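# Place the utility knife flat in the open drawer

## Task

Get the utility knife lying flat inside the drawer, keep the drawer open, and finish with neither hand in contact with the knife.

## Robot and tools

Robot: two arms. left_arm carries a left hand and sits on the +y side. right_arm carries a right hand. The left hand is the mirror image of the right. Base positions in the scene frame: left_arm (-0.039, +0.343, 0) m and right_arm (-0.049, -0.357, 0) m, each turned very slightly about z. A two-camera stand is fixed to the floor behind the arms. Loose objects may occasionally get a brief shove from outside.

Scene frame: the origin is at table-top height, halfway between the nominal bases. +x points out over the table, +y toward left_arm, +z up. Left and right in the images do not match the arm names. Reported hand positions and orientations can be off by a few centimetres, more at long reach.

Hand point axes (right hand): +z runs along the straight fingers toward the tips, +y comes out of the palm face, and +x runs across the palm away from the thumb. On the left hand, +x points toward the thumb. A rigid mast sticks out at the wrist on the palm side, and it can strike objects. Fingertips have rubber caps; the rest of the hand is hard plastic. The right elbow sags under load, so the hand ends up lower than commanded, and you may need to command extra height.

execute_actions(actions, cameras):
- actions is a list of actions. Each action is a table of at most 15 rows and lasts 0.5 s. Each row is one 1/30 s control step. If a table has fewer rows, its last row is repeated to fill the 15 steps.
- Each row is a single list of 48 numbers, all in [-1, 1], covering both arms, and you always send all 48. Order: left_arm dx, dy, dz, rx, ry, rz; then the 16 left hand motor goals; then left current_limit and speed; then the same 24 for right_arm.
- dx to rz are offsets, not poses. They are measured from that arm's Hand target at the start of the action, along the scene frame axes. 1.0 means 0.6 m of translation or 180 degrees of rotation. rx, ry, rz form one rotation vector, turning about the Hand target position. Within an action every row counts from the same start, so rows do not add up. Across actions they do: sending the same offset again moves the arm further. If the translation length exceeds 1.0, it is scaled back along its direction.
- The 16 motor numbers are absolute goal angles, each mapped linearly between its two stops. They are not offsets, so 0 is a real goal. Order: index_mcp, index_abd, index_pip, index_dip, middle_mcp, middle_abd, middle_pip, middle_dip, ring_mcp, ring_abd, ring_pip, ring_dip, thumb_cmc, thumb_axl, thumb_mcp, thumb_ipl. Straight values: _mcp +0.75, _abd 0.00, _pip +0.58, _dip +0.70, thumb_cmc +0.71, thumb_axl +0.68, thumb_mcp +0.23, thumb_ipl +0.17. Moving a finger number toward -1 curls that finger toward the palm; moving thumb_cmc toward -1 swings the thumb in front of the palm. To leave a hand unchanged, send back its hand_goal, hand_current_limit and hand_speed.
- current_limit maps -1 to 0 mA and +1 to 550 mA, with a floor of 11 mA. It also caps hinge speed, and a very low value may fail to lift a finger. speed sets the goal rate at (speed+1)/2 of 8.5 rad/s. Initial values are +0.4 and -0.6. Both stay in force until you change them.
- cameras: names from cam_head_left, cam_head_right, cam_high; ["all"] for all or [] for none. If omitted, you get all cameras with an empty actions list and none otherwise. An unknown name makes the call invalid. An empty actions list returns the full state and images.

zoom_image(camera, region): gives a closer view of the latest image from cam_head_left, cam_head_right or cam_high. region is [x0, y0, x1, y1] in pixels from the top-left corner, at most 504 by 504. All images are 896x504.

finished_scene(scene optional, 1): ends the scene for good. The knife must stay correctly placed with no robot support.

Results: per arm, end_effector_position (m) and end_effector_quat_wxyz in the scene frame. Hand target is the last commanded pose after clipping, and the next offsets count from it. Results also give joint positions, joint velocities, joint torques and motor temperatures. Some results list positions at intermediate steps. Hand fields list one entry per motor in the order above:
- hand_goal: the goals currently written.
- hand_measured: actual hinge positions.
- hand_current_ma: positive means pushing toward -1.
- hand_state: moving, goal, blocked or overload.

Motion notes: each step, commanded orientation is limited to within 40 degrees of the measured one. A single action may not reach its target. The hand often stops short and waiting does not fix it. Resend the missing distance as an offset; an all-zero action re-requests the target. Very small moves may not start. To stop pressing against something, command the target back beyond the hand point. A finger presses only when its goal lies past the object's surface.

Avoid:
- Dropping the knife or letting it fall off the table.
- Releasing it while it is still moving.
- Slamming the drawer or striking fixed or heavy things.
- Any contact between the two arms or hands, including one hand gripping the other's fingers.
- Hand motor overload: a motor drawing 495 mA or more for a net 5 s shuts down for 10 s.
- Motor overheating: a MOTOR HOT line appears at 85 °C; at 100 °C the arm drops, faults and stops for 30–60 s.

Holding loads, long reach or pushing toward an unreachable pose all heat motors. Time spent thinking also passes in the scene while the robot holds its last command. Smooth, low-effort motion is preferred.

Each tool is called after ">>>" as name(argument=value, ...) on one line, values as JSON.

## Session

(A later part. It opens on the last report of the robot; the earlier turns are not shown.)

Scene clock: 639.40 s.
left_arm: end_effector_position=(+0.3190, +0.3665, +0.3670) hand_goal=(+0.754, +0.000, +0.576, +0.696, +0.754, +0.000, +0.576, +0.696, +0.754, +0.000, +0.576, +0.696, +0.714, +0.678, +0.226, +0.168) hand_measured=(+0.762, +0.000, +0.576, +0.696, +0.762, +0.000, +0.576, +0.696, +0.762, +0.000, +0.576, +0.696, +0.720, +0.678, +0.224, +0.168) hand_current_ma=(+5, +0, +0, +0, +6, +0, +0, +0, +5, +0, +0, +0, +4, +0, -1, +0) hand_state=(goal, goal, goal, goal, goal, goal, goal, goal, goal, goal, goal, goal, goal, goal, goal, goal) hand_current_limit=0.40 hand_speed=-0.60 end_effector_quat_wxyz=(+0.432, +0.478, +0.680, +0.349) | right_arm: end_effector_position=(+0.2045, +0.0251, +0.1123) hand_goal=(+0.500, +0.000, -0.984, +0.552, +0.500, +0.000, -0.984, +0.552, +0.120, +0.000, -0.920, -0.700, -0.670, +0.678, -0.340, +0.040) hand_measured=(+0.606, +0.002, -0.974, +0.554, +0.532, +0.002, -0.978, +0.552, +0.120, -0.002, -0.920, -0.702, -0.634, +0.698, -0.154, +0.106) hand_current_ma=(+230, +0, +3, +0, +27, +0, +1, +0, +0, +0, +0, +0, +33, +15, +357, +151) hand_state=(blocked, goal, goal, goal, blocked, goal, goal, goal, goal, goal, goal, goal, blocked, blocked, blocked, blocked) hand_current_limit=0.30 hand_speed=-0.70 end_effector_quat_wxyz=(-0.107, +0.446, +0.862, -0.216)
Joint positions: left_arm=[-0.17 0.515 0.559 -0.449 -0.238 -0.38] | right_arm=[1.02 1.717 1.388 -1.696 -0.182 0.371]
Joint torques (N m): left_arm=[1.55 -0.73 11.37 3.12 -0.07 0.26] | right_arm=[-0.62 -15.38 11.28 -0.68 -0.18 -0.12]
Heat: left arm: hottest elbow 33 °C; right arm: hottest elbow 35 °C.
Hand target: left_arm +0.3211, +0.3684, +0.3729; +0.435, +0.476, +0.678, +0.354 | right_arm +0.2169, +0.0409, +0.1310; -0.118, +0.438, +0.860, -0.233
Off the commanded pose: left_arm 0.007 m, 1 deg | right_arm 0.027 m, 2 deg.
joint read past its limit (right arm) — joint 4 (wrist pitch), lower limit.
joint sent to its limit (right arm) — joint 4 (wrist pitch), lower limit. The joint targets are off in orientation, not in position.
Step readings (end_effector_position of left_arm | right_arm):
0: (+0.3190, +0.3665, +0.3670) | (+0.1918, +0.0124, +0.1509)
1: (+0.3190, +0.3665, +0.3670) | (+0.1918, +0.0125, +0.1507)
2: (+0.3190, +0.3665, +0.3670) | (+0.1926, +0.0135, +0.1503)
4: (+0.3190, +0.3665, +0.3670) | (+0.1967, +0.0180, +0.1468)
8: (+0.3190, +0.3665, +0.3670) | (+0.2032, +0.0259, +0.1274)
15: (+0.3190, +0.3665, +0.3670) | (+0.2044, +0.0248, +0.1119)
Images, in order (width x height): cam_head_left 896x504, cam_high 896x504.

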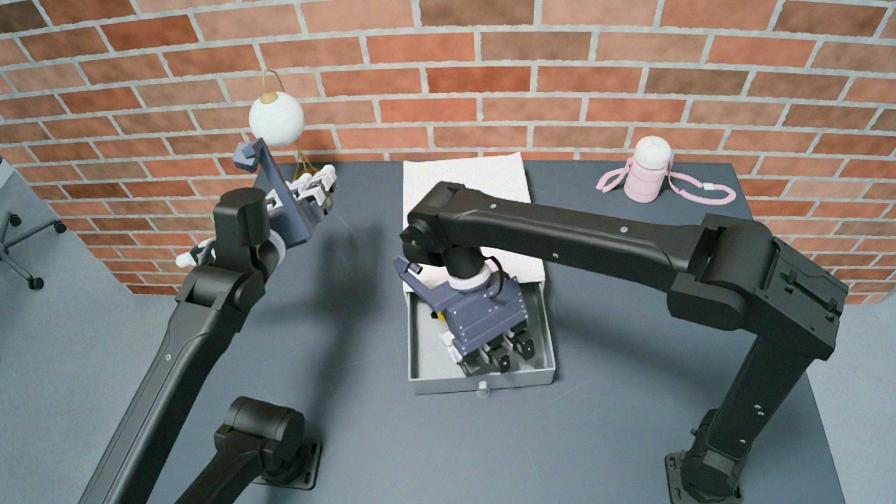

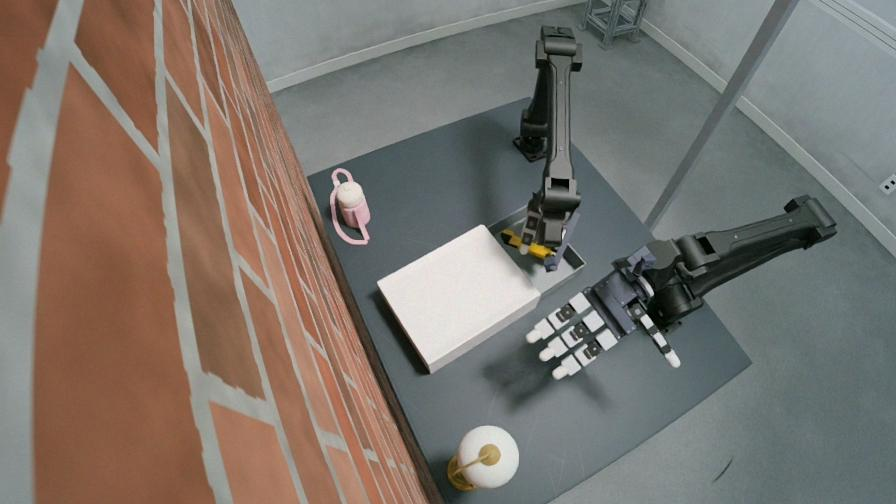

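>>> zoom_image(camera="cam_head_left", region=[430, 320, 560, 400])

>>> execute_actions(actions=[], cameras=["cam_head_right"])

>>> zoom_image(camera="cam_head_right", region=[430, 320, 560, 400])

Scaled by 3.877 from the camera's 896x504 image, which has a finer 1280x720 frame.

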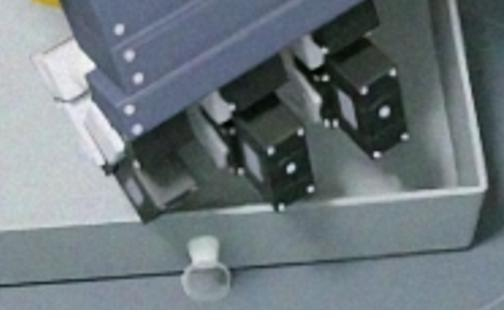

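Scene clock: 657.37 s.
left_arm: end_effector_position=(+0.3190, +0.3665, +0.3670) hand_goal=(+0.754, +0.000, +0.576, +0.696, +0.754, +0.000, +0.576, +0.696, +0.754, +0.000, +0.576, +0.696, +0.714, +0.678, +0.226, +0.168) hand_measured=(+0.762, +0.000, +0.576, +0.696, +0.762, +0.000, +0.576, +0.696, +0.762, +0.000, +0.576, +0.696, +0.720, +0.678, +0.224, +0.168) hand_current_ma=(+5, +0, +0, +0, +6, +0, +0, +0, +5, +0, +0, +0, +4, +0, -1, +0) hand_state=(goal, goal, goal, goal, goal, goal, goal, goal, goal, goal, goal, goal, goal, goal, goal, goal) hand_current_limit=0.40 hand_speed=-0.60 end_effector_quat_wxyz=(+0.432, +0.478, +0.680, +0.349) | right_arm: end_effector_position=(+0.2045, +0.0251, +0.1123) hand_goal=(+0.500, +0.000, -0.984, +0.552, +0.500, +0.000, -0.984, +0.552, +0.120, +0.000, -0.920, -0.700, -0.670, +0.678, -0.340, +0.040) hand_measured=(+0.606, +0.002, -0.974, +0.554, +0.532, +0.002, -0.978, +0.552, +0.120, -0.002, -0.920, -0.702, -0.634, +0.698, -0.154, +0.106) hand_current_ma=(+230, +0, +3, +0, +27, +0, +1, +0, +0, +0, +0, +0, +33, +15, +357, +151) hand_state=(blocked, goal, goal, goal, blocked, goal, goal, goal, goal, goal, goal, goal, blocked, blocked, blocked, blocked) hand_current_limit=0.30 hand_speed=-0.70 end_effector_quat_wxyz=(-0.107, +0.446, +0.862, -0.216)
Joint positions: left_arm=[-0.17 0.515 0.559 -0.449 -0.238 -0.38] | right_arm=[1.02 1.717 1.388 -1.696 -0.182 0.371]
Joint velocities: within noise
Joint torques (N m): left_arm=[1.44 -0.38 11.44 3.1 -0.07 0.28] | right_arm=[-0.44 -15.44 11.22 -0.75 -0.13 -0.16]
Motor temperatures (°C): left_arm=[28 23 33 24 23 21] | right_arm=[24 28 35 23 23 25]
Heat: left arm: hottest elbow 33 °C; right arm: hottest elbow 35 °C.
Hand target: left_arm +0.3211, +0.3684, +0.3729; +0.435, +0.476, +0.678, +0.354 | right_arm +0.2169, +0.0409, +0.1310; -0.118, +0.438, +0.860, -0.233
Off the commanded pose: left_arm 0.007 m, 1 deg | right_arm 0.027 m, 2 deg.
joint read past its limit (right arm) — joint 4 (wrist pitch), lower limit.
Images, in order (width x height): cam_head_right 896x504.

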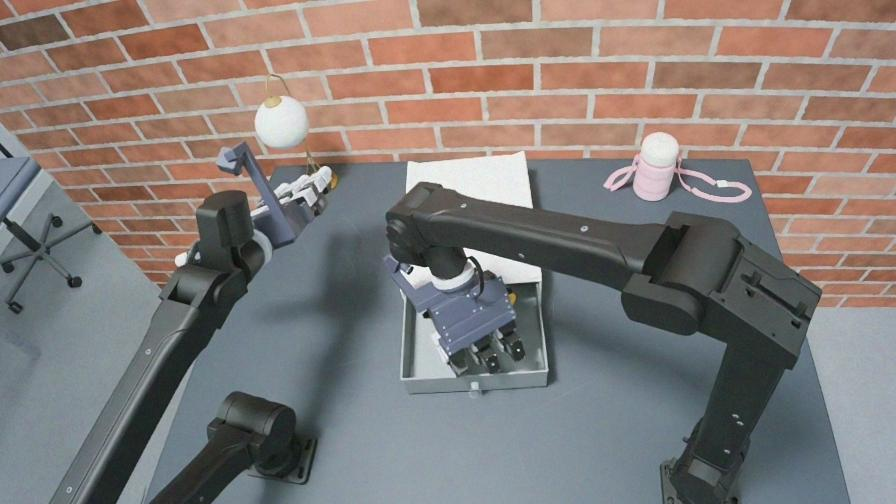

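Scaled by 3.877 from the camera's 896x504 image, which has a finer 1280x720 frame.

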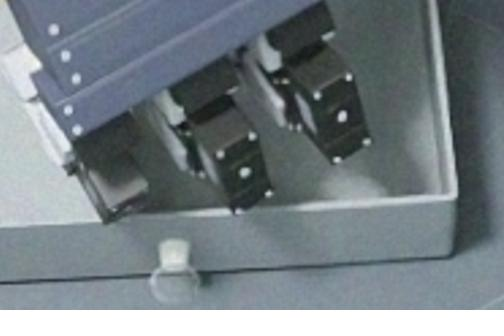

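>>> execute_actions(actions=[[[0,0,0,0,0,0,0.754,0,0.576,0.696,0.754,0,0.576,0.696,0.754,0,0.576,0.696,0.714,0.678,0.226,0.168,0.4,-0.6,0.03,0.006,0.01,0,0,-0.061,0.5,0,-0.984,0.552,0.5,0,-0.984,0.552,0.12,0,-0.92,-0.7,-0.67,0.678,-0.34,0.04,0.3,-0.7]],[[0,0,0,0,0,0,0.754,0,0.576,0.696,0.754,0,0.576,0.696,0.754,0,0.576,0.696,0.714,0.678,0.226,0.168,0.4,-0.6,0.0275,0.0057,0,0,0,-0.061,0.5,0,-0.984,0.552,0.5,0,-0.984,0.552,0.12,0,-0.92,-0.7,-0.67,0.678,-0.34,0.04,0.3,-0.7]]], cameras=["all"])

>>> zoom_image(camera="cam_high", region=[460, 180, 600, 300])

>>> zoom_image(camera="cam_head_left", region=[400, 270, 560, 400])

>>> zoom_image(camera="cam_head_right", region=[400, 270, 560, 400])

Scene clock: 717.23 s.
left_arm: end_effector_position=(+0.3190, +0.3665, +0.3670) hand_goal=(+0.754, +0.000, +0.576, +0.696, +0.754, +0.000, +0.576, +0.696, +0.754, +0.000, +0.576, +0.696, +0.714, +0.678, +0.226, +0.168) hand_measured=(+0.762, +0.000, +0.576, +0.696, +0.762, +0.000, +0.576, +0.696, +0.762, +0.000, +0.576, +0.696, +0.720, +0.678, +0.224, +0.168) hand_current_ma=(+5, +0, +0, +0, +6, +0, +0, +0, +5, +0, +0, +0, +4, +0, -1, +0) hand_state=(goal, goal, goal, goal, goal, goal, goal, goal, goal, goal, goal, goal, goal, goal, goal, goal) hand_current_limit=0.40 hand_speed=-0.60 end_effector_quat_wxyz=(+0.432, +0.478, +0.680, +0.349) | right_arm: end_effector_position=(+0.2392, +0.0337, +0.1254) hand_goal=(+0.500, +0.000, -0.984, +0.552, +0.500, +0.000, -0.984, +0.552, +0.120, +0.000, -0.920, -0.700, -0.670, +0.678, -0.340, +0.040) hand_measured=(+0.606, +0.002, -0.974, +0.554, +0.532, +0.002, -0.978, +0.552, +0.122, -0.002, -0.920, -0.702, -0.634, +0.698, -0.154, +0.106) hand_current_ma=(+230, +0, +3, +0, +28, +0, +1, +0, +0, +0, +0, +0, +33, +15, +358, +151) hand_state=(blocked, goal, goal, goal, blocked, goal, goal, goal, goal, goal, goal, goal, blocked, blocked, blocked, blocked) hand_current_limit=0.30 hand_speed=-0.70 end_effector_quat_wxyz=(-0.155, +0.593, +0.766, -0.194)
Joint positions: left_arm=[-0.17 0.515 0.559 -0.449 -0.238 -0.38] | right_arm=[0.948 1.776 1.51 -1.696 -0.322 0.641]
Joint torques (N m): left_arm=[1.26 -0.15 11.43 3.18 -0.06 0.25] | right_arm=[-0.32 -14.86 11.79 -0.5 -0.3 0.1]
Heat: left arm: hottest elbow 33 °C; right arm: hottest elbow 37 °C.
Hand target: left_arm +0.3211, +0.3684, +0.3729; +0.435, +0.476, +0.678, +0.354 | right_arm +0.2515, +0.0479, +0.1370; -0.160, +0.594, +0.761, -0.206
Off the commanded pose: left_arm 0.007 m, 1 deg | right_arm 0.022 m, 2 deg.
joint read past its limit (right arm) — joint 4 (wrist pitch), lower limit.
joint sent to its limit (right arm) — joint 4 (wrist pitch), lower limit. The joint targets are off in orientation, not in position.
Step readings (end_effector_position of left_arm | right_arm):
0: (+0.3190, +0.3665, +0.3670) | (+0.2045, +0.0251, +0.1123)
1: (+0.3190, +0.3665, +0.3670) | (+0.2043, +0.0253, +0.1124)
2: (+0.3190, +0.3665, +0.3670) | (+0.2039, +0.0259, +0.1127)
4: (+0.3190, +0.3665, +0.3670) | (+0.2045, +0.0287, +0.1153)
8: (+0.3190, +0.3665, +0.3670) | (+0.2162, +0.0333, +0.1254)
15: (+0.3190, +0.3665, +0.3670) | (+0.2238, +0.0315, +0.1287)
16: (+0.3190, +0.3665, +0.3670) | (+0.2235, +0.0315, +0.1280)
17: (+0.3190, +0.3665, +0.3670) | (+0.2225, +0.0323, +0.1270)
19: (+0.3190, +0.3665, +0.3670) | (+0.2235, +0.0356, +0.1258)
23: (+0.3190, +0.3665, +0.3670) | (+0.2329, +0.0392, +0.1247)
30: (+0.3190, +0.3665, +0.3670) | (+0.2387, +0.0342, +0.1244)

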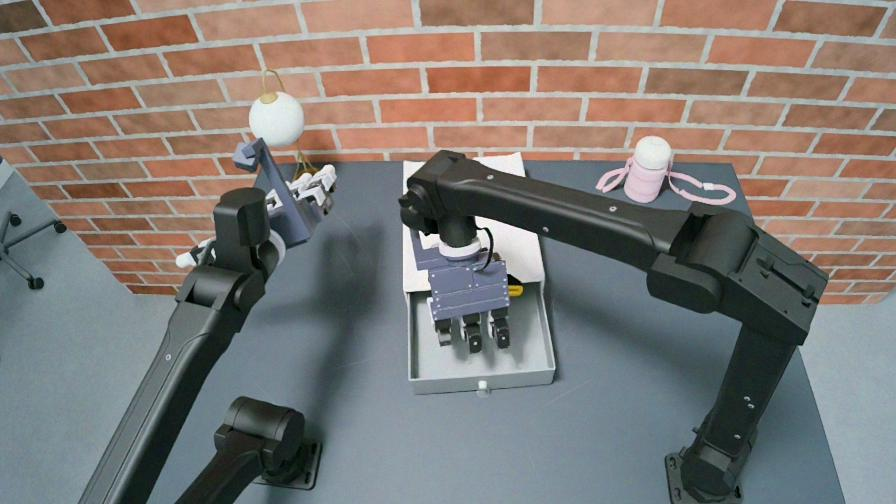

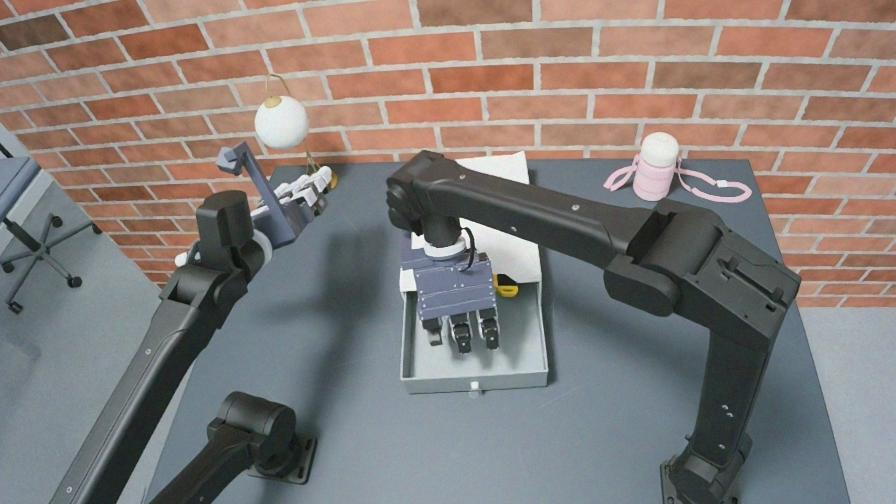

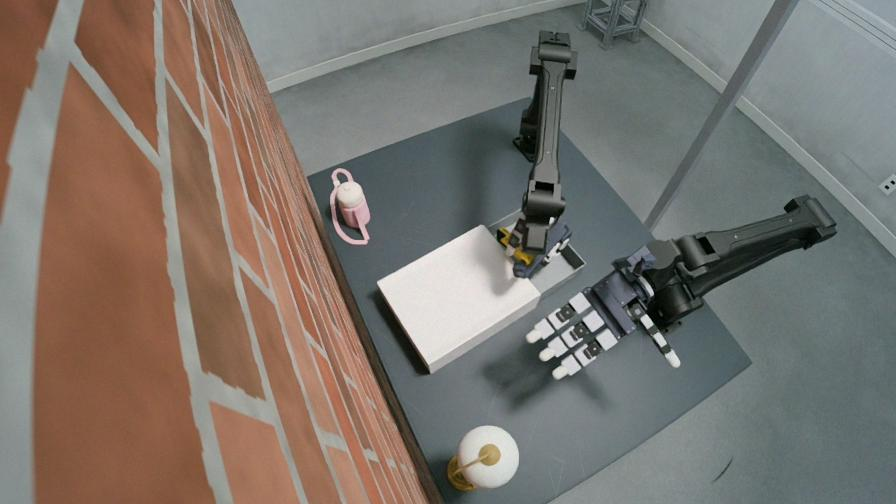

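Scaled by 3.600 from the camera's 896x504 image, which has a finer 1280x720 frame.

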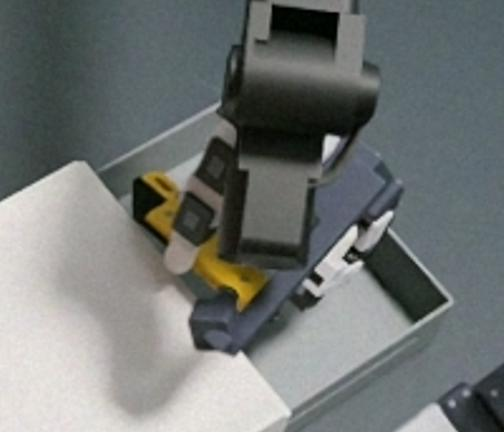

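Scaled by 3.150 from the camera's 896x504 image, which has a finer 1280x720 frame.

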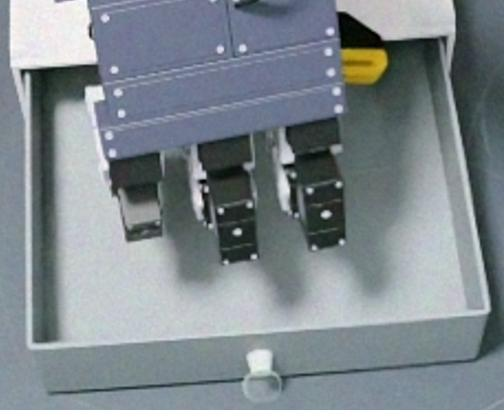

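Scaled by 3.150 from the camera's 896x504 image, which has a finer 1280x720 frame.

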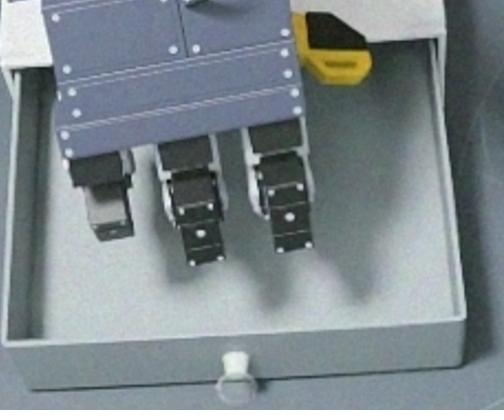

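>>> execute_actions(actions=[[[0,0,0,0,0,0,0.754,0,0.576,0.696,0.754,0,0.576,0.696,0.754,0,0.576,0.696,0.714,0.678,0.226,0.168,0.4,-0.6,-0.018,-0.002,-0.045,0,0,0,0.5,0,-0.984,0.552,0.5,0,-0.984,0.552,0.12,0,-0.92,-0.7,-0.67,0.678,-0.34,0.04,0.3,-0.7]]], cameras=["all"])

>>> zoom_image(camera="cam_high", region=[460, 180, 600, 300])

>>> zoom_image(camera="cam_head_left", region=[400, 270, 560, 400])

>>> zoom_image(camera="cam_head_right", region=[400, 270, 560, 400])

Scene clock: 735.37 s.
left_arm: end_effector_position=(+0.3190, +0.3665, +0.3670) hand_goal=(+0.754, +0.000, +0.576, +0.696, +0.754, +0.000, +0.576, +0.696, +0.754, +0.000, +0.576, +0.696, +0.714, +0.678, +0.226, +0.168) hand_measured=(+0.762, +0.000, +0.576, +0.696, +0.762, +0.000, +0.576, +0.696, +0.762, +0.000, +0.576, +0.696, +0.720, +0.678, +0.224, +0.168) hand_current_ma=(+5, +0, +0, +0, +6, +0, +0, +0, +5, +0, +0, +0, +4, +0, -1, +0) hand_state=(goal, goal, goal, goal, goal, goal, goal, goal, goal, goal, goal, goal, goal, goal, goal, goal) hand_current_limit=0.40 hand_speed=-0.60 end_effector_quat_wxyz=(+0.432, +0.478, +0.680, +0.349) | right_arm: end_effector_position=(+0.2361, +0.0350, +0.1045) hand_goal=(+0.500, +0.000, -0.984, +0.552, +0.500, +0.000, -0.984, +0.552, +0.120, +0.000, -0.920, -0.700, -0.670, +0.678, -0.340, +0.040) hand_measured=(+0.584, -0.002, -0.992, +0.546, +0.544, +0.002, -0.964, +0.558, +0.122, -0.002, -0.920, -0.702, -0.642, +0.696, -0.150, +0.106) hand_current_ma=(+153, +0, -2, -2, +51, +0, +11, +1, +0, +0, +0, +0, +20, +14, +357, +151) hand_state=(blocked, goal, goal, goal, blocked, goal, blocked, goal, goal, goal, goal, goal, blocked, goal, blocked, blocked) hand_current_limit=0.30 hand_speed=-0.70 end_effector_quat_wxyz=(-0.159, +0.593, +0.759, -0.216)
Joint positions: left_arm=[-0.17 0.515 0.559 -0.449 -0.238 -0.38] | right_arm=[0.951 1.821 1.51 -1.696 -0.334 0.641]
Joint torques (N m): left_arm=[1.26 -0.15 11.4 3.22 -0.07 0.25] | right_arm=[0.85 -16.62 10.09 -0.44 -0.27 0.01]
Heat: left arm: hottest elbow 34 °C; right arm: hottest elbow 38 °C.
Hand target: left_arm +0.3211, +0.3684, +0.3729; +0.435, +0.476, +0.678, +0.354 | right_arm +0.2405, +0.0468, +0.1100; -0.160, +0.593, +0.761, -0.206
Off the commanded pose: left_arm 0.007 m, 1 deg | right_arm 0.014 m, 1 deg.
joint read past its limit (right arm) — joint 4 (wrist pitch), lower limit.
joint sent to its limit (right arm) — joint 4 (wrist pitch), lower limit. The joint targets still meet the commanded pose.
Step readings (end_effector_position of left_arm | right_arm):
0: (+0.3190, +0.3665, +0.3670) | (+0.2392, +0.0337, +0.1254)
1: (+0.3190, +0.3665, +0.3670) | (+0.2392, +0.0337, +0.1252)
2: (+0.3190, +0.3665, +0.3670) | (+0.2387, +0.0340, +0.1247)
4: (+0.3190, +0.3665, +0.3670) | (+0.2381, +0.0344, +0.1218)
8: (+0.3190, +0.3665, +0.3670) | (+0.2373, +0.0345, +0.1103)
15: (+0.3190, +0.3665, +0.3670) | (+0.2362, +0.0349, +0.1045)

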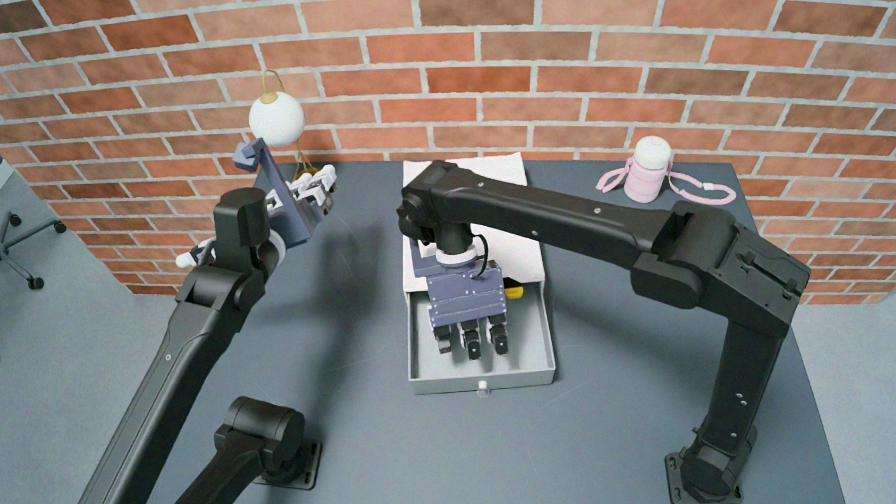

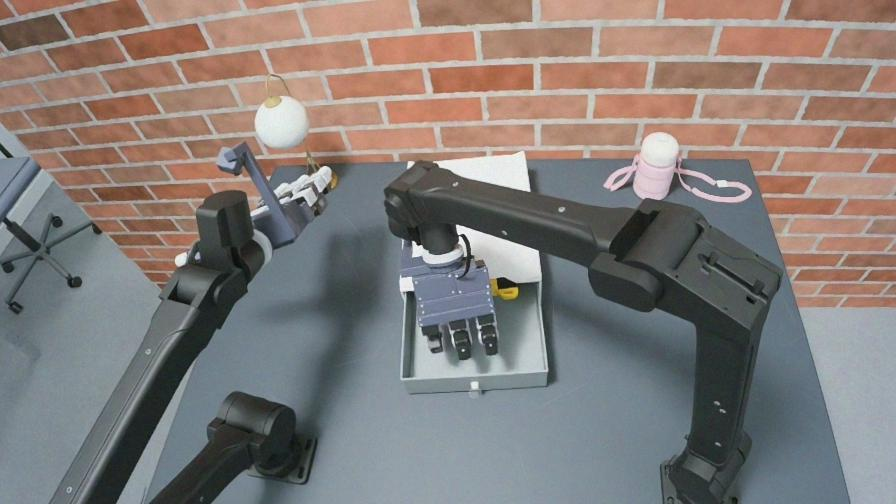

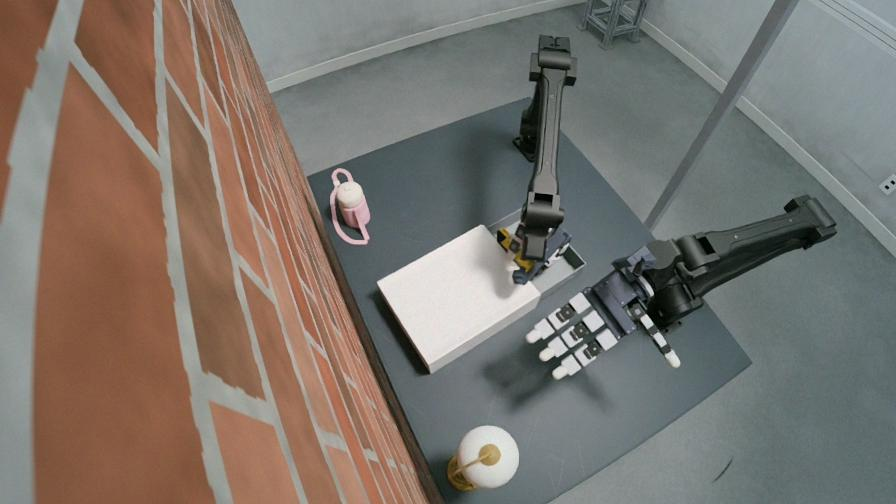

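Scaled by 3.600 from the camera's 896x504 image, which has a finer 1280x720 frame.

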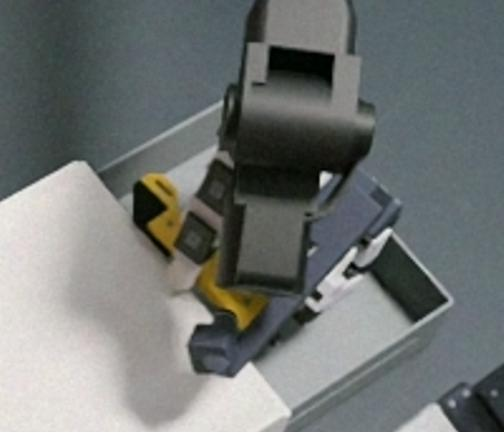

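Scaled by 3.150 from the camera's 896x504 image, which has a finer 1280x720 frame.

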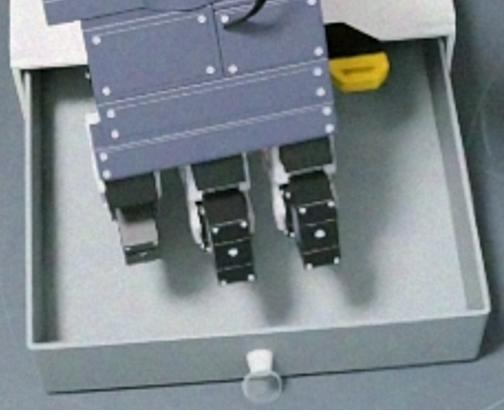

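Scaled by 3.150 from the camera's 896x504 image, which has a finer 1280x720 frame.

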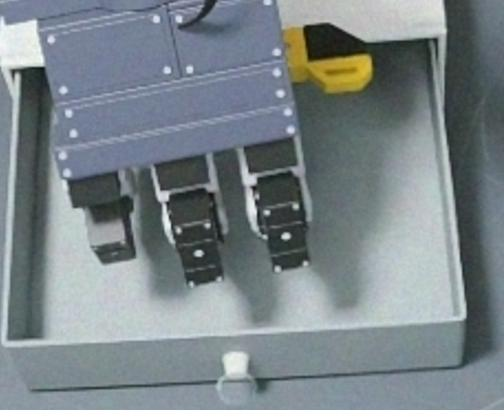

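>>> execute_actions(actions=[[[0,0,0,0,0,0,0.754,0,0.576,0.696,0.754,0,0.576,0.696,0.754,0,0.576,0.696,0.714,0.678,0.226,0.168,0.4,-0.6,-0.015,0,0.028,0,0,0,0.5,0,-0.984,0.552,0.5,0,-0.984,0.552,0.12,0,-0.92,-0.7,-0.67,0.678,-0.34,0.04,0.3,-0.7]],[[0,0,0,0,0,0,0.754,0,0.576,0.696,0.754,0,0.576,0.696,0.754,0,0.576,0.696,0.714,0.678,0.226,0.168,0.4,-0.6,-0.01,0,0,0,0,0,0.5,0,-0.984,0.552,0.5,0,-0.984,0.552,0.12,0,-0.92,-0.7,-0.67,0.678,-0.34,0.04,0.3,-0.7]]], cameras=["all"])

>>> zoom_image(camera="cam_high", region=[460, 180, 600, 300])

>>> zoom_image(camera="cam_head_left", region=[400, 270, 560, 400])

>>> zoom_image(camera="cam_head_right", region=[400, 270, 560, 400])

Scene clock: 743.20 s.
left_arm: end_effector_position=(+0.3190, +0.3665, +0.3670) hand_goal=(+0.754, +0.000, +0.576, +0.696, +0.754, +0.000, +0.576, +0.696, +0.754, +0.000, +0.576, +0.696, +0.714, +0.678, +0.226, +0.168) hand_measured=(+0.762, +0.000, +0.576, +0.696, +0.762, +0.000, +0.576, +0.696, +0.762, +0.000, +0.576, +0.696, +0.720, +0.678, +0.224, +0.168) hand_current_ma=(+5, +0, +0, +0, +6, +0, +0, +0, +5, +0, +0, +0, +4, +0, -1, +0) hand_state=(goal, goal, goal, goal, goal, goal, goal, goal, goal, goal, goal, goal, goal, goal, goal, goal) hand_current_limit=0.40 hand_speed=-0.60 end_effector_quat_wxyz=(+0.432, +0.478, +0.680, +0.349) | right_arm: end_effector_position=(+0.2261, +0.0406, +0.1144) hand_goal=(+0.500, +0.000, -0.984, +0.552, +0.500, +0.000, -0.984, +0.552, +0.120, +0.000, -0.920, -0.700, -0.670, +0.678, -0.340, +0.040) hand_measured=(+0.584, -0.002, -0.980, +0.550, +0.544, +0.002, -0.976, +0.552, +0.122, -0.002, -0.920, -0.702, -0.642, +0.696, -0.150, +0.106) hand_current_ma=(+152, +0, +1, +0, +51, +0, +2, +0, +0, +0, +0, +0, +19, +14, +357, +151) hand_state=(blocked, goal, goal, goal, blocked, goal, goal, goal, goal, goal, goal, goal, blocked, goal, blocked, blocked) hand_current_limit=0.30 hand_speed=-0.70 end_effector_quat_wxyz=(-0.159, +0.594, +0.761, -0.209)
Joint positions: left_arm=[-0.17 0.515 0.559 -0.449 -0.238 -0.38] | right_arm=[0.974 1.8 1.51 -1.696 -0.342 0.664]
Joint torques (N m): left_arm=[1.61 -0.32 11.32 3.19 -0.06 0.25] | right_arm=[1.14 -17.44 8.58 -0.46 -0.27 0.11]
Heat: left arm: hottest elbow 34 °C; right arm: hottest elbow 38 °C.
Hand target: left_arm +0.3211, +0.3684, +0.3729; +0.435, +0.476, +0.678, +0.354 | right_arm +0.2256, +0.0467, +0.1267; -0.160, +0.594, +0.761, -0.206
Off the commanded pose: left_arm 0.007 m, 1 deg | right_arm 0.014 m, 0 deg.
joint read past its limit (right arm) — joint 4 (wrist pitch), lower limit.
joint sent to its limit (right arm) — joint 4 (wrist pitch), lower limit. The joint targets still meet the commanded pose.
Step readings (end_effector_position of left_arm | right_arm):
0: (+0.3190, +0.3665, +0.3670) | (+0.2361, +0.0350, +0.1045)
1: (+0.3190, +0.3665, +0.3670) | (+0.2361, +0.0350, +0.1045)
2: (+0.3190, +0.3665, +0.3670) | (+0.2357, +0.0351, +0.1045)
4: (+0.3190, +0.3665, +0.3670) | (+0.2349, +0.0355, +0.1049)
8: (+0.3190, +0.3665, +0.3670) | (+0.2323, +0.0371, +0.1086)
15: (+0.3190, +0.3665, +0.3670) | (+0.2297, +0.0388, +0.1138)
16: (+0.3190, +0.3665, +0.3670) | (+0.2297, +0.0388, +0.1138)
17: (+0.3190, +0.3665, +0.3670) | (+0.2293, +0.0390, +0.1138)
19: (+0.3190, +0.3665, +0.3670) | (+0.2283, +0.0395, +0.1138)
23: (+0.3190, +0.3665, +0.3670) | (+0.2271, +0.0401, +0.1140)
30: (+0.3190, +0.3665, +0.3670) | (+0.2261, +0.0406, +0.1144)

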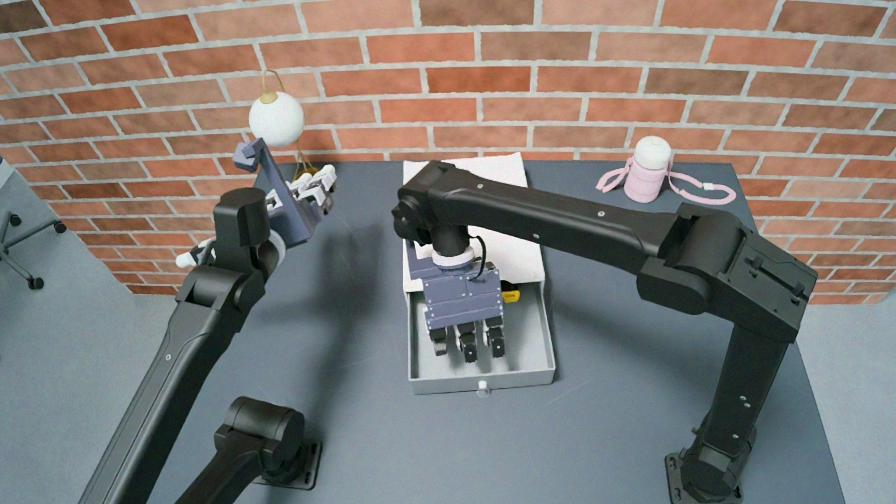

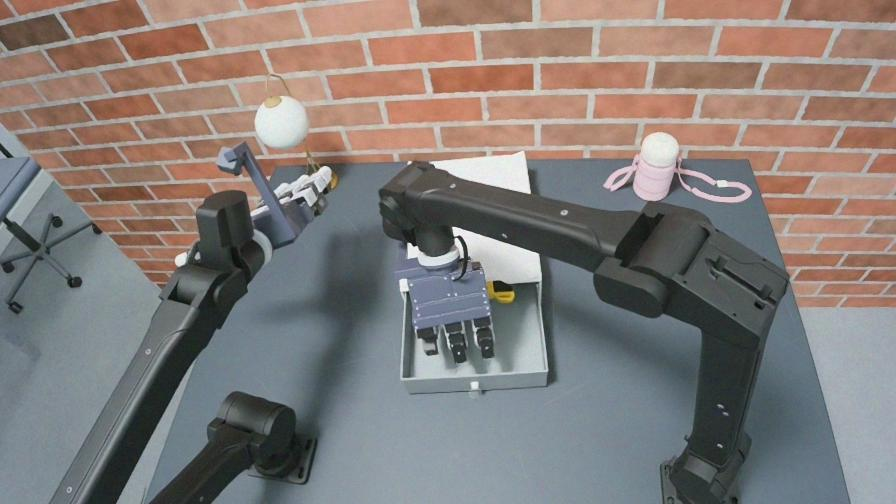

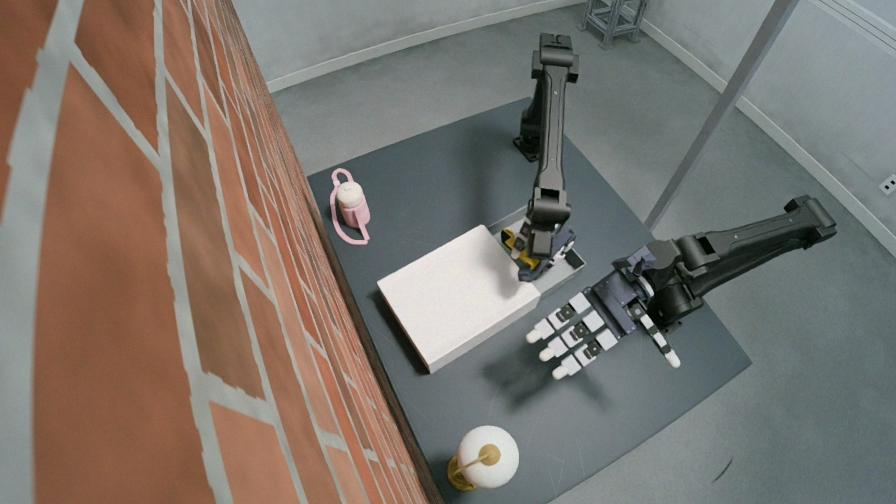

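Scaled by 3.600 from the camera's 896x504 image, which has a finer 1280x720 frame.

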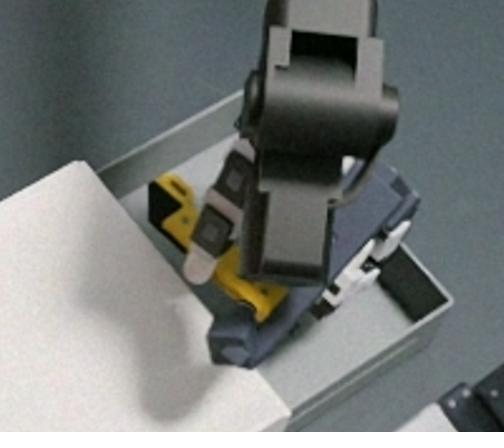

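Scaled by 3.150 from the camera's 896x504 image, which has a finer 1280x720 frame.

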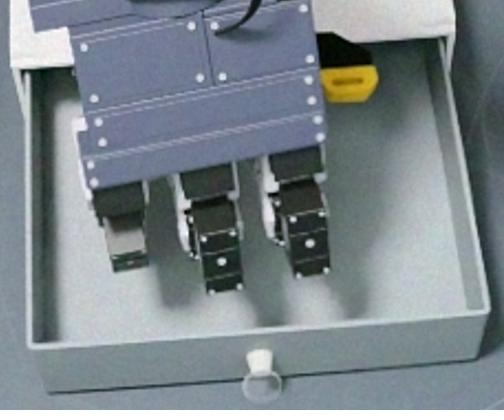

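Scaled by 3.150 from the camera's 896x504 image, which has a finer 1280x720 frame.

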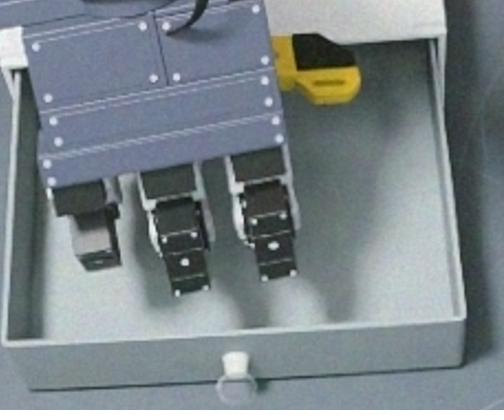

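>>> execute_actions(actions=[[[-0.03,-0.05,0,0.0814,0.0058,-0.0327,0.754,0,0.576,0.696,0.754,0,0.576,0.696,0.754,0,0.576,0.696,0.714,0.678,0.226,0.168,0.4,-0.6,0,-0.03,0.08,0,0,0,0.5,0,-0.984,0.552,0.5,0,-0.984,0.552,0.12,0,-0.92,-0.7,-0.67,0.678,-0.34,0.04,0.3,-0.7]],[[-0.04,-0.05,0,-0.013,0.1885,0,0.754,0,0.576,0.696,0.754,0,0.576,0.696,0.754,0,0.576,0.696,0.714,0.678,0.226,0.168,0.4,-0.6,0,-0.12,0.02,0,0,0,0.5,0,-0.984,0.552,0.5,0,-0.984,0.552,0.12,0,-0.92,-0.7,-0.67,0.678,-0.34,0.04,0.3,-0.7]],[[-0.04,-0.05,0,-0.013,0.1885,0,0.754,0,0.576,0.696,0.754,0,0.576,0.696,0.754,0,0.576,0.696,0.714,0.678,0.226,0.168,0.4,-0.6,0,-0.13,0,0,0,0,0.5,0,-0.984,0.552,0.5,0,-0.984,0.552,0.12,0,-0.92,-0.7,-0.67,0.678,-0.34,0.04,0.3,-0.7]],[[-0.02,-0.1,0,0,0,0,0.754,0,0.576,0.696,0.754,0,0.576,0.696,0.754,0,0.576,0.696,0.714,0.678,0.226,0.168,0.4,-0.6,0,-0.13,0,0,0,0,0.5,0,-0.984,0.552,0.5,0,-0.984,0.552,0.12,0,-0.92,-0.7,-0.67,0.678,-0.34,0.04,0.3,-0.7]]], cameras=["all"])

Scene clock: 793.77 s.
left_arm: end_effector_position=(+0.2391, +0.2231, +0.3504) hand_goal=(+0.754, +0.000, +0.576, +0.696, +0.754, +0.000, +0.576, +0.696, +0.754, +0.000, +0.576, +0.696, +0.714, +0.678, +0.226, +0.168) hand_measured=(+0.756, +0.000, +0.576, +0.696, +0.756, +0.000, +0.576, +0.696, +0.756, +0.000, +0.576, +0.696, +0.718, +0.678, +0.224, +0.168) hand_current_ma=(+1, +0, +0, +0, +1, +0, +0, +0, +0, +0, +0, +0, +2, +0, -1, +0) hand_state=(goal, goal, goal, goal, goal, goal, goal, goal, goal, goal, goal, goal, goal, goal, goal, goal) hand_current_limit=0.40 hand_speed=-0.60 end_effector_quat_wxyz=(+0.089, +0.679, +0.728, +0.028) | right_arm: end_effector_position=(+0.2263, -0.1963, +0.1863) hand_goal=(+0.500, +0.000, -0.984, +0.552, +0.500, +0.000, -0.984, +0.552, +0.120, +0.000, -0.920, -0.700, -0.670, +0.678, -0.340, +0.040) hand_measured=(+0.584, -0.002, -0.980, +0.550, +0.544, +0.002, -0.980, +0.552, +0.122, -0.002, -0.920, -0.702, -0.642, +0.696, -0.150, +0.106) hand_current_ma=(+152, +0, +1, +0, +51, +0, +1, +0, +0, +0, +0, +0, +19, +14, +358, +151) hand_state=(blocked, goal, goal, goal, blocked, goal, goal, goal, goal, goal, goal, goal, blocked, goal, blocked, blocked) hand_current_limit=0.30 hand_speed=-0.70 end_effector_quat_wxyz=(-0.111, +0.625, +0.765, -0.109)
Joint positions: left_arm=[-0.656 0.891 1.195 -1.693 -0.042 -0.745] | right_arm=[0.602 1.181 1.031 -1.694 -0.153 0.388]
Joint torques (N m): left_arm=[-0.03 -2.26 13.64 0.94 -0.27 0.02] | right_arm=[-0.26 -8 7.51 -0.32 0.09 -0.2]
Heat: left arm: hottest elbow 34 °C; right arm: hottest elbow 37 °C.
Hand target: left_arm +0.2432, +0.2185, +0.3728; +0.000, +0.683, +0.731, +0.002 | right_arm +0.2256, -0.1992, +0.1868; -0.160, +0.594, +0.761, -0.206
Off the commanded pose: left_arm 0.023 m, 11 deg | right_arm 0.003 m, 13 deg.
joint sent to its limit (left arm) — joint 4 (wrist pitch), lower limit. The joint targets are off in orientation, not in position.
joint sent to its limit (right arm) — joint 4 (wrist pitch), lower limit. The joint targets are off in orientation, not in position.
Step readings (end_effector_position of left_arm | right_arm):
0: (+0.3190, +0.3665, +0.3670) | (+0.2261, +0.0406, +0.1144)
1: (+0.3191, +0.3663, +0.3669) | (+0.2261, +0.0405, +0.1147)
2: (+0.3188, +0.3660, +0.3673) | (+0.2261, +0.0404, +0.1162)
4: (+0.3161, +0.3634, +0.3671) | (+0.2256, +0.0387, +0.1233)
8: (+0.3082, +0.3510, +0.3647) | (+0.2246, +0.0353, +0.1541)
15: (+0.3048, +0.3425, +0.3678) | (+0.2236, +0.0327, +0.1814)
16: (+0.3047, +0.3420, +0.3658) | (+0.2236, +0.0319, +0.1805)
17: (+0.3032, +0.3402, +0.3603) | (+0.2236, +0.0282, +0.1785)
19: (+0.2948, +0.3341, +0.3421) | (+0.2205, +0.0124, +0.1723)
23: (+0.2756, +0.3166, +0.3338) | (+0.2213, -0.0277, +0.1698)
30: (+0.2783, +0.3078, +0.3582) | (+0.2282, -0.0415, +0.1878)
31: (+0.2778, +0.3072, +0.3569) | (+0.2280, -0.0421, +0.1882)
32: (+0.2743, +0.3051, +0.3520) | (+0.2275, -0.0452, +0.1870)
34: (+0.2629, +0.2959, +0.3430) | (+0.2235, -0.0621, +0.1810)
38: (+0.2571, +0.2794, +0.3508) | (+0.2231, -0.1067, +0.1757)
45: (+0.2522, +0.2780, +0.3496) | (+0.2275, -0.1197, +0.1875)
46: (+0.2515, +0.2782, +0.3494) | (+0.2275, -0.1201, +0.1876)
47: (+0.2503, +0.2762, +0.3494) | (+0.2274, -0.1232, +0.1861)
49: (+0.2472, +0.2633, +0.3510) | (+0.2254, -0.1408, +0.1808)
53: (+0.2389, +0.2270, +0.3522) | (+0.2249, -0.1863, +0.1772)
60: (+0.2395, +0.2202, +0.3488) | (+0.2271, -0.1972, +0.1879)

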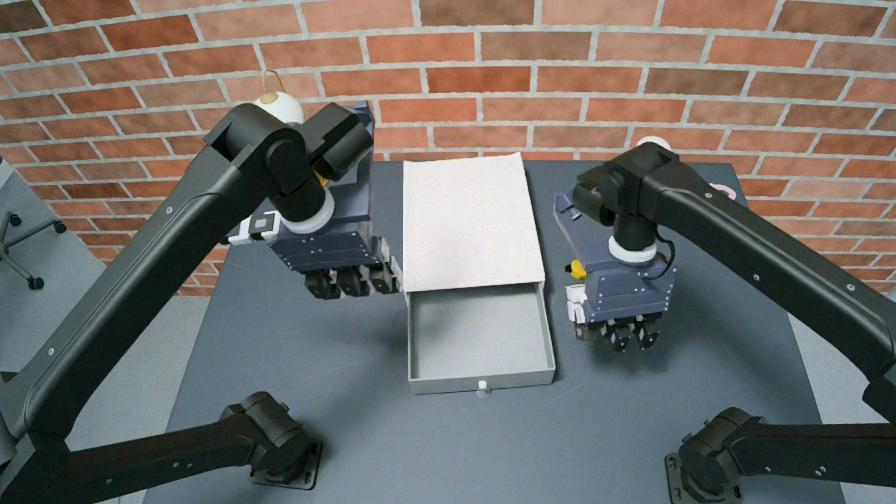

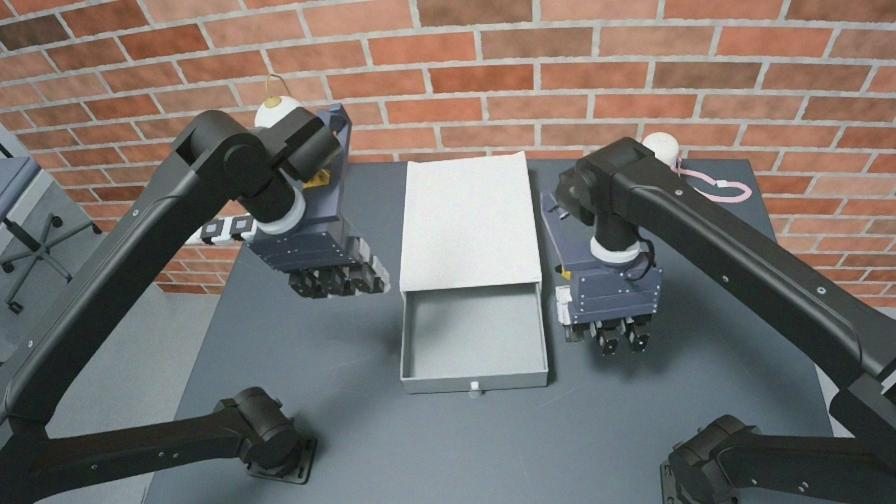

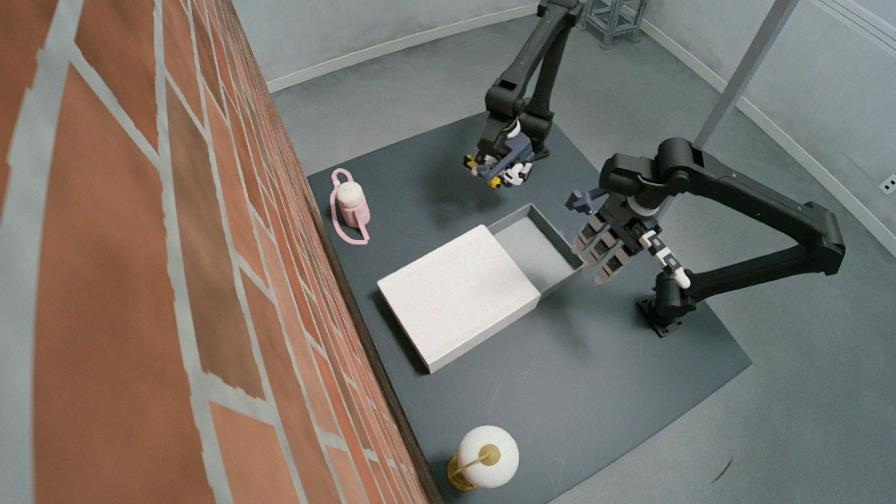

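>>> execute_actions(actions=[[[-0.007,-0.115,-0.05,0,0,0,0.754,0,0.576,0.696,0.754,0,0.576,0.696,0.754,0,0.576,0.696,0.714,0.678,0.226,0.168,0.4,-0.6,0,0,0,0,0,0,0.5,0,-0.984,0.552,0.5,0,-0.984,0.552,0.12,0,-0.92,-0.7,-0.67,0.678,-0.34,0.04,0.3,-0.7]],[[-0.007,-0.115,-0.07,0,0,0,0.754,0,0.576,0.696,0.754,0,0.576,0.696,0.754,0,0.576,0.696,0.714,0.678,0.226,0.168,0.4,-0.6,0,0,0,0,0,0,0.5,0,-0.984,0.552,0.5,0,-0.984,0.552,0.12,0,-0.92,-0.7,-0.67,0.678,-0.34,0.04,0.3,-0.7]]], cameras=["all"])

Scene clock: 822.07 s.
left_arm: end_effector_position=(+0.2272, +0.0875, +0.2770) hand_goal=(+0.754, +0.000, +0.576, +0.696, +0.754, +0.000, +0.576, +0.696, +0.754, +0.000, +0.576, +0.696, +0.714, +0.678, +0.226, +0.168) hand_measured=(+0.754, +0.000, +0.576, +0.696, +0.754, +0.000, +0.576, +0.696, +0.754, +0.000, +0.576, +0.696, +0.716, +0.678, +0.224, +0.168) hand_current_ma=(+0, +0, +0, +0, +0, +0, +0, +0, +0, +0, +0, +0, +0, +0, -1, +0) hand_state=(goal, goal, goal, goal, goal, goal, goal, goal, goal, goal, goal, goal, goal, goal, goal, goal) hand_current_limit=0.40 hand_speed=-0.60 end_effector_quat_wxyz=(-0.031, +0.688, +0.725, +0.008) | right_arm: end_effector_position=(+0.2265, -0.1960, +0.1863) hand_goal=(+0.500, +0.000, -0.984, +0.552, +0.500, +0.000, -0.984, +0.552, +0.120, +0.000, -0.920, -0.700, -0.670, +0.678, -0.340, +0.040) hand_measured=(+0.584, -0.002, -0.980, +0.550, +0.544, +0.002, -0.980, +0.552, +0.122, -0.002, -0.920, -0.702, -0.642, +0.696, -0.150, +0.106) hand_current_ma=(+152, +0, +1, +0, +51, +0, +1, +0, +0, +0, +0, +0, +19, +14, +358, +151) hand_state=(blocked, goal, goal, goal, blocked, goal, goal, goal, goal, goal, goal, goal, blocked, goal, blocked, blocked) hand_current_limit=0.30 hand_speed=-0.70 end_effector_quat_wxyz=(-0.111, +0.623, +0.767, -0.109)
Joint positions: left_arm=[-0.974 1.259 1.295 -1.67 -0.001 -1.05] | right_arm=[0.602 1.181 1.031 -1.694 -0.152 0.383]
Joint torques (N m): left_arm=[1.2 -7.77 13.08 0.79 -0.17 0] | right_arm=[-0.21 -8.23 7.66 -0.34 0.13 -0.19]
Motor temperatures (°C): left_arm=[27 23 38 23 23 21] | right_arm=[24 29 36 23 23 25]
Heat: left arm: hottest elbow 38 °C; right arm: hottest elbow 36 °C.
Hand target: left_arm +0.2348, +0.0803, +0.3008; +0.000, +0.683, +0.731, +0.002 | right_arm +0.2256, -0.1992, +0.1868; -0.160, +0.593, +0.761, -0.206
Off the commanded pose: left_arm 0.026 m, 4 deg | right_arm 0.003 m, 13 deg.
joint sent to its limit (right arm) — joint 4 (wrist pitch), lower limit. The joint targets are off in orientation, not in position.
Step readings (end_effector_position of left_arm | right_arm):
0: (+0.2390, +0.2231, +0.3504) | (+0.2263, -0.1963, +0.1863)
1: (+0.2389, +0.2228, +0.3505) | (+0.2263, -0.1963, +0.1863)
2: (+0.2382, +0.2200, +0.3498) | (+0.2264, -0.1963, +0.1863)
4: (+0.2366, +0.2050, +0.3470) | (+0.2264, -0.1963, +0.1863)
8: (+0.2308, +0.1621, +0.3311) | (+0.2265, -0.1962, +0.1863)
15: (+0.2333, +0.1518, +0.3130) | (+0.2265, -0.1961, +0.1863)
16: (+0.2334, +0.1519, +0.3142) | (+0.2265, -0.1961, +0.1863)
17: (+0.2322, +0.1494, +0.3144) | (+0.2265, -0.1961, +0.1863)
19: (+0.2307, +0.1388, +0.3138) | (+0.2265, -0.1961, +0.1863)
23: (+0.2264, +0.1018, +0.2950) | (+0.2265, -0.1961, +0.1863)
30: (+0.2260, +0.0887, +0.2725) | (+0.2265, -0.1961, +0.1863)

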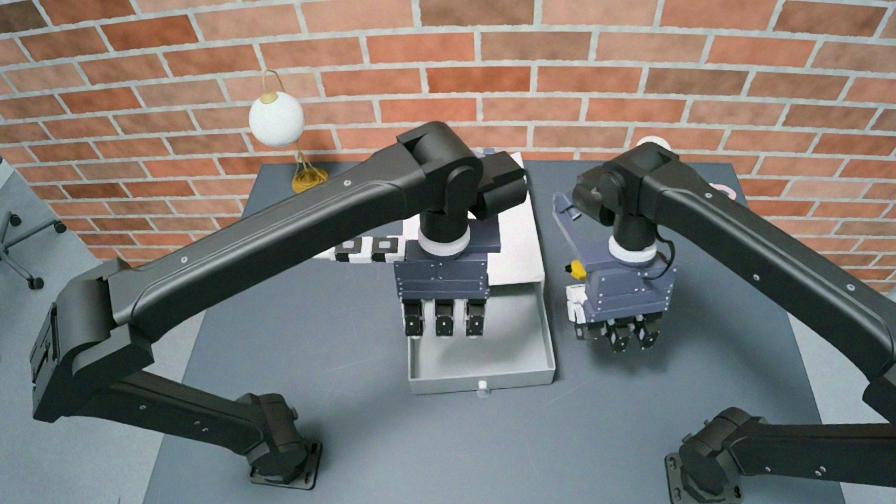

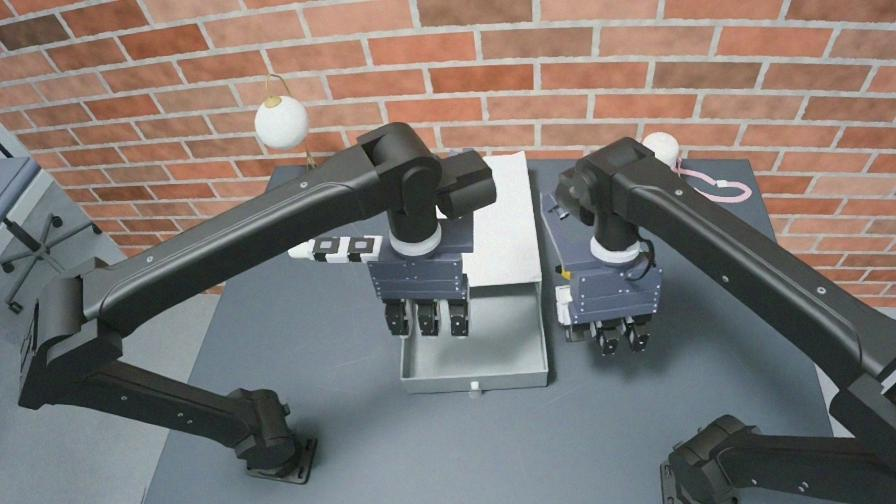

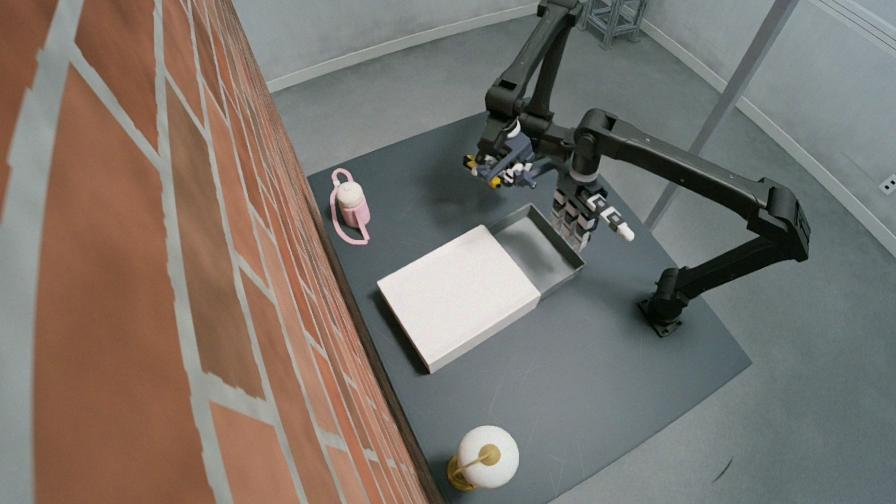

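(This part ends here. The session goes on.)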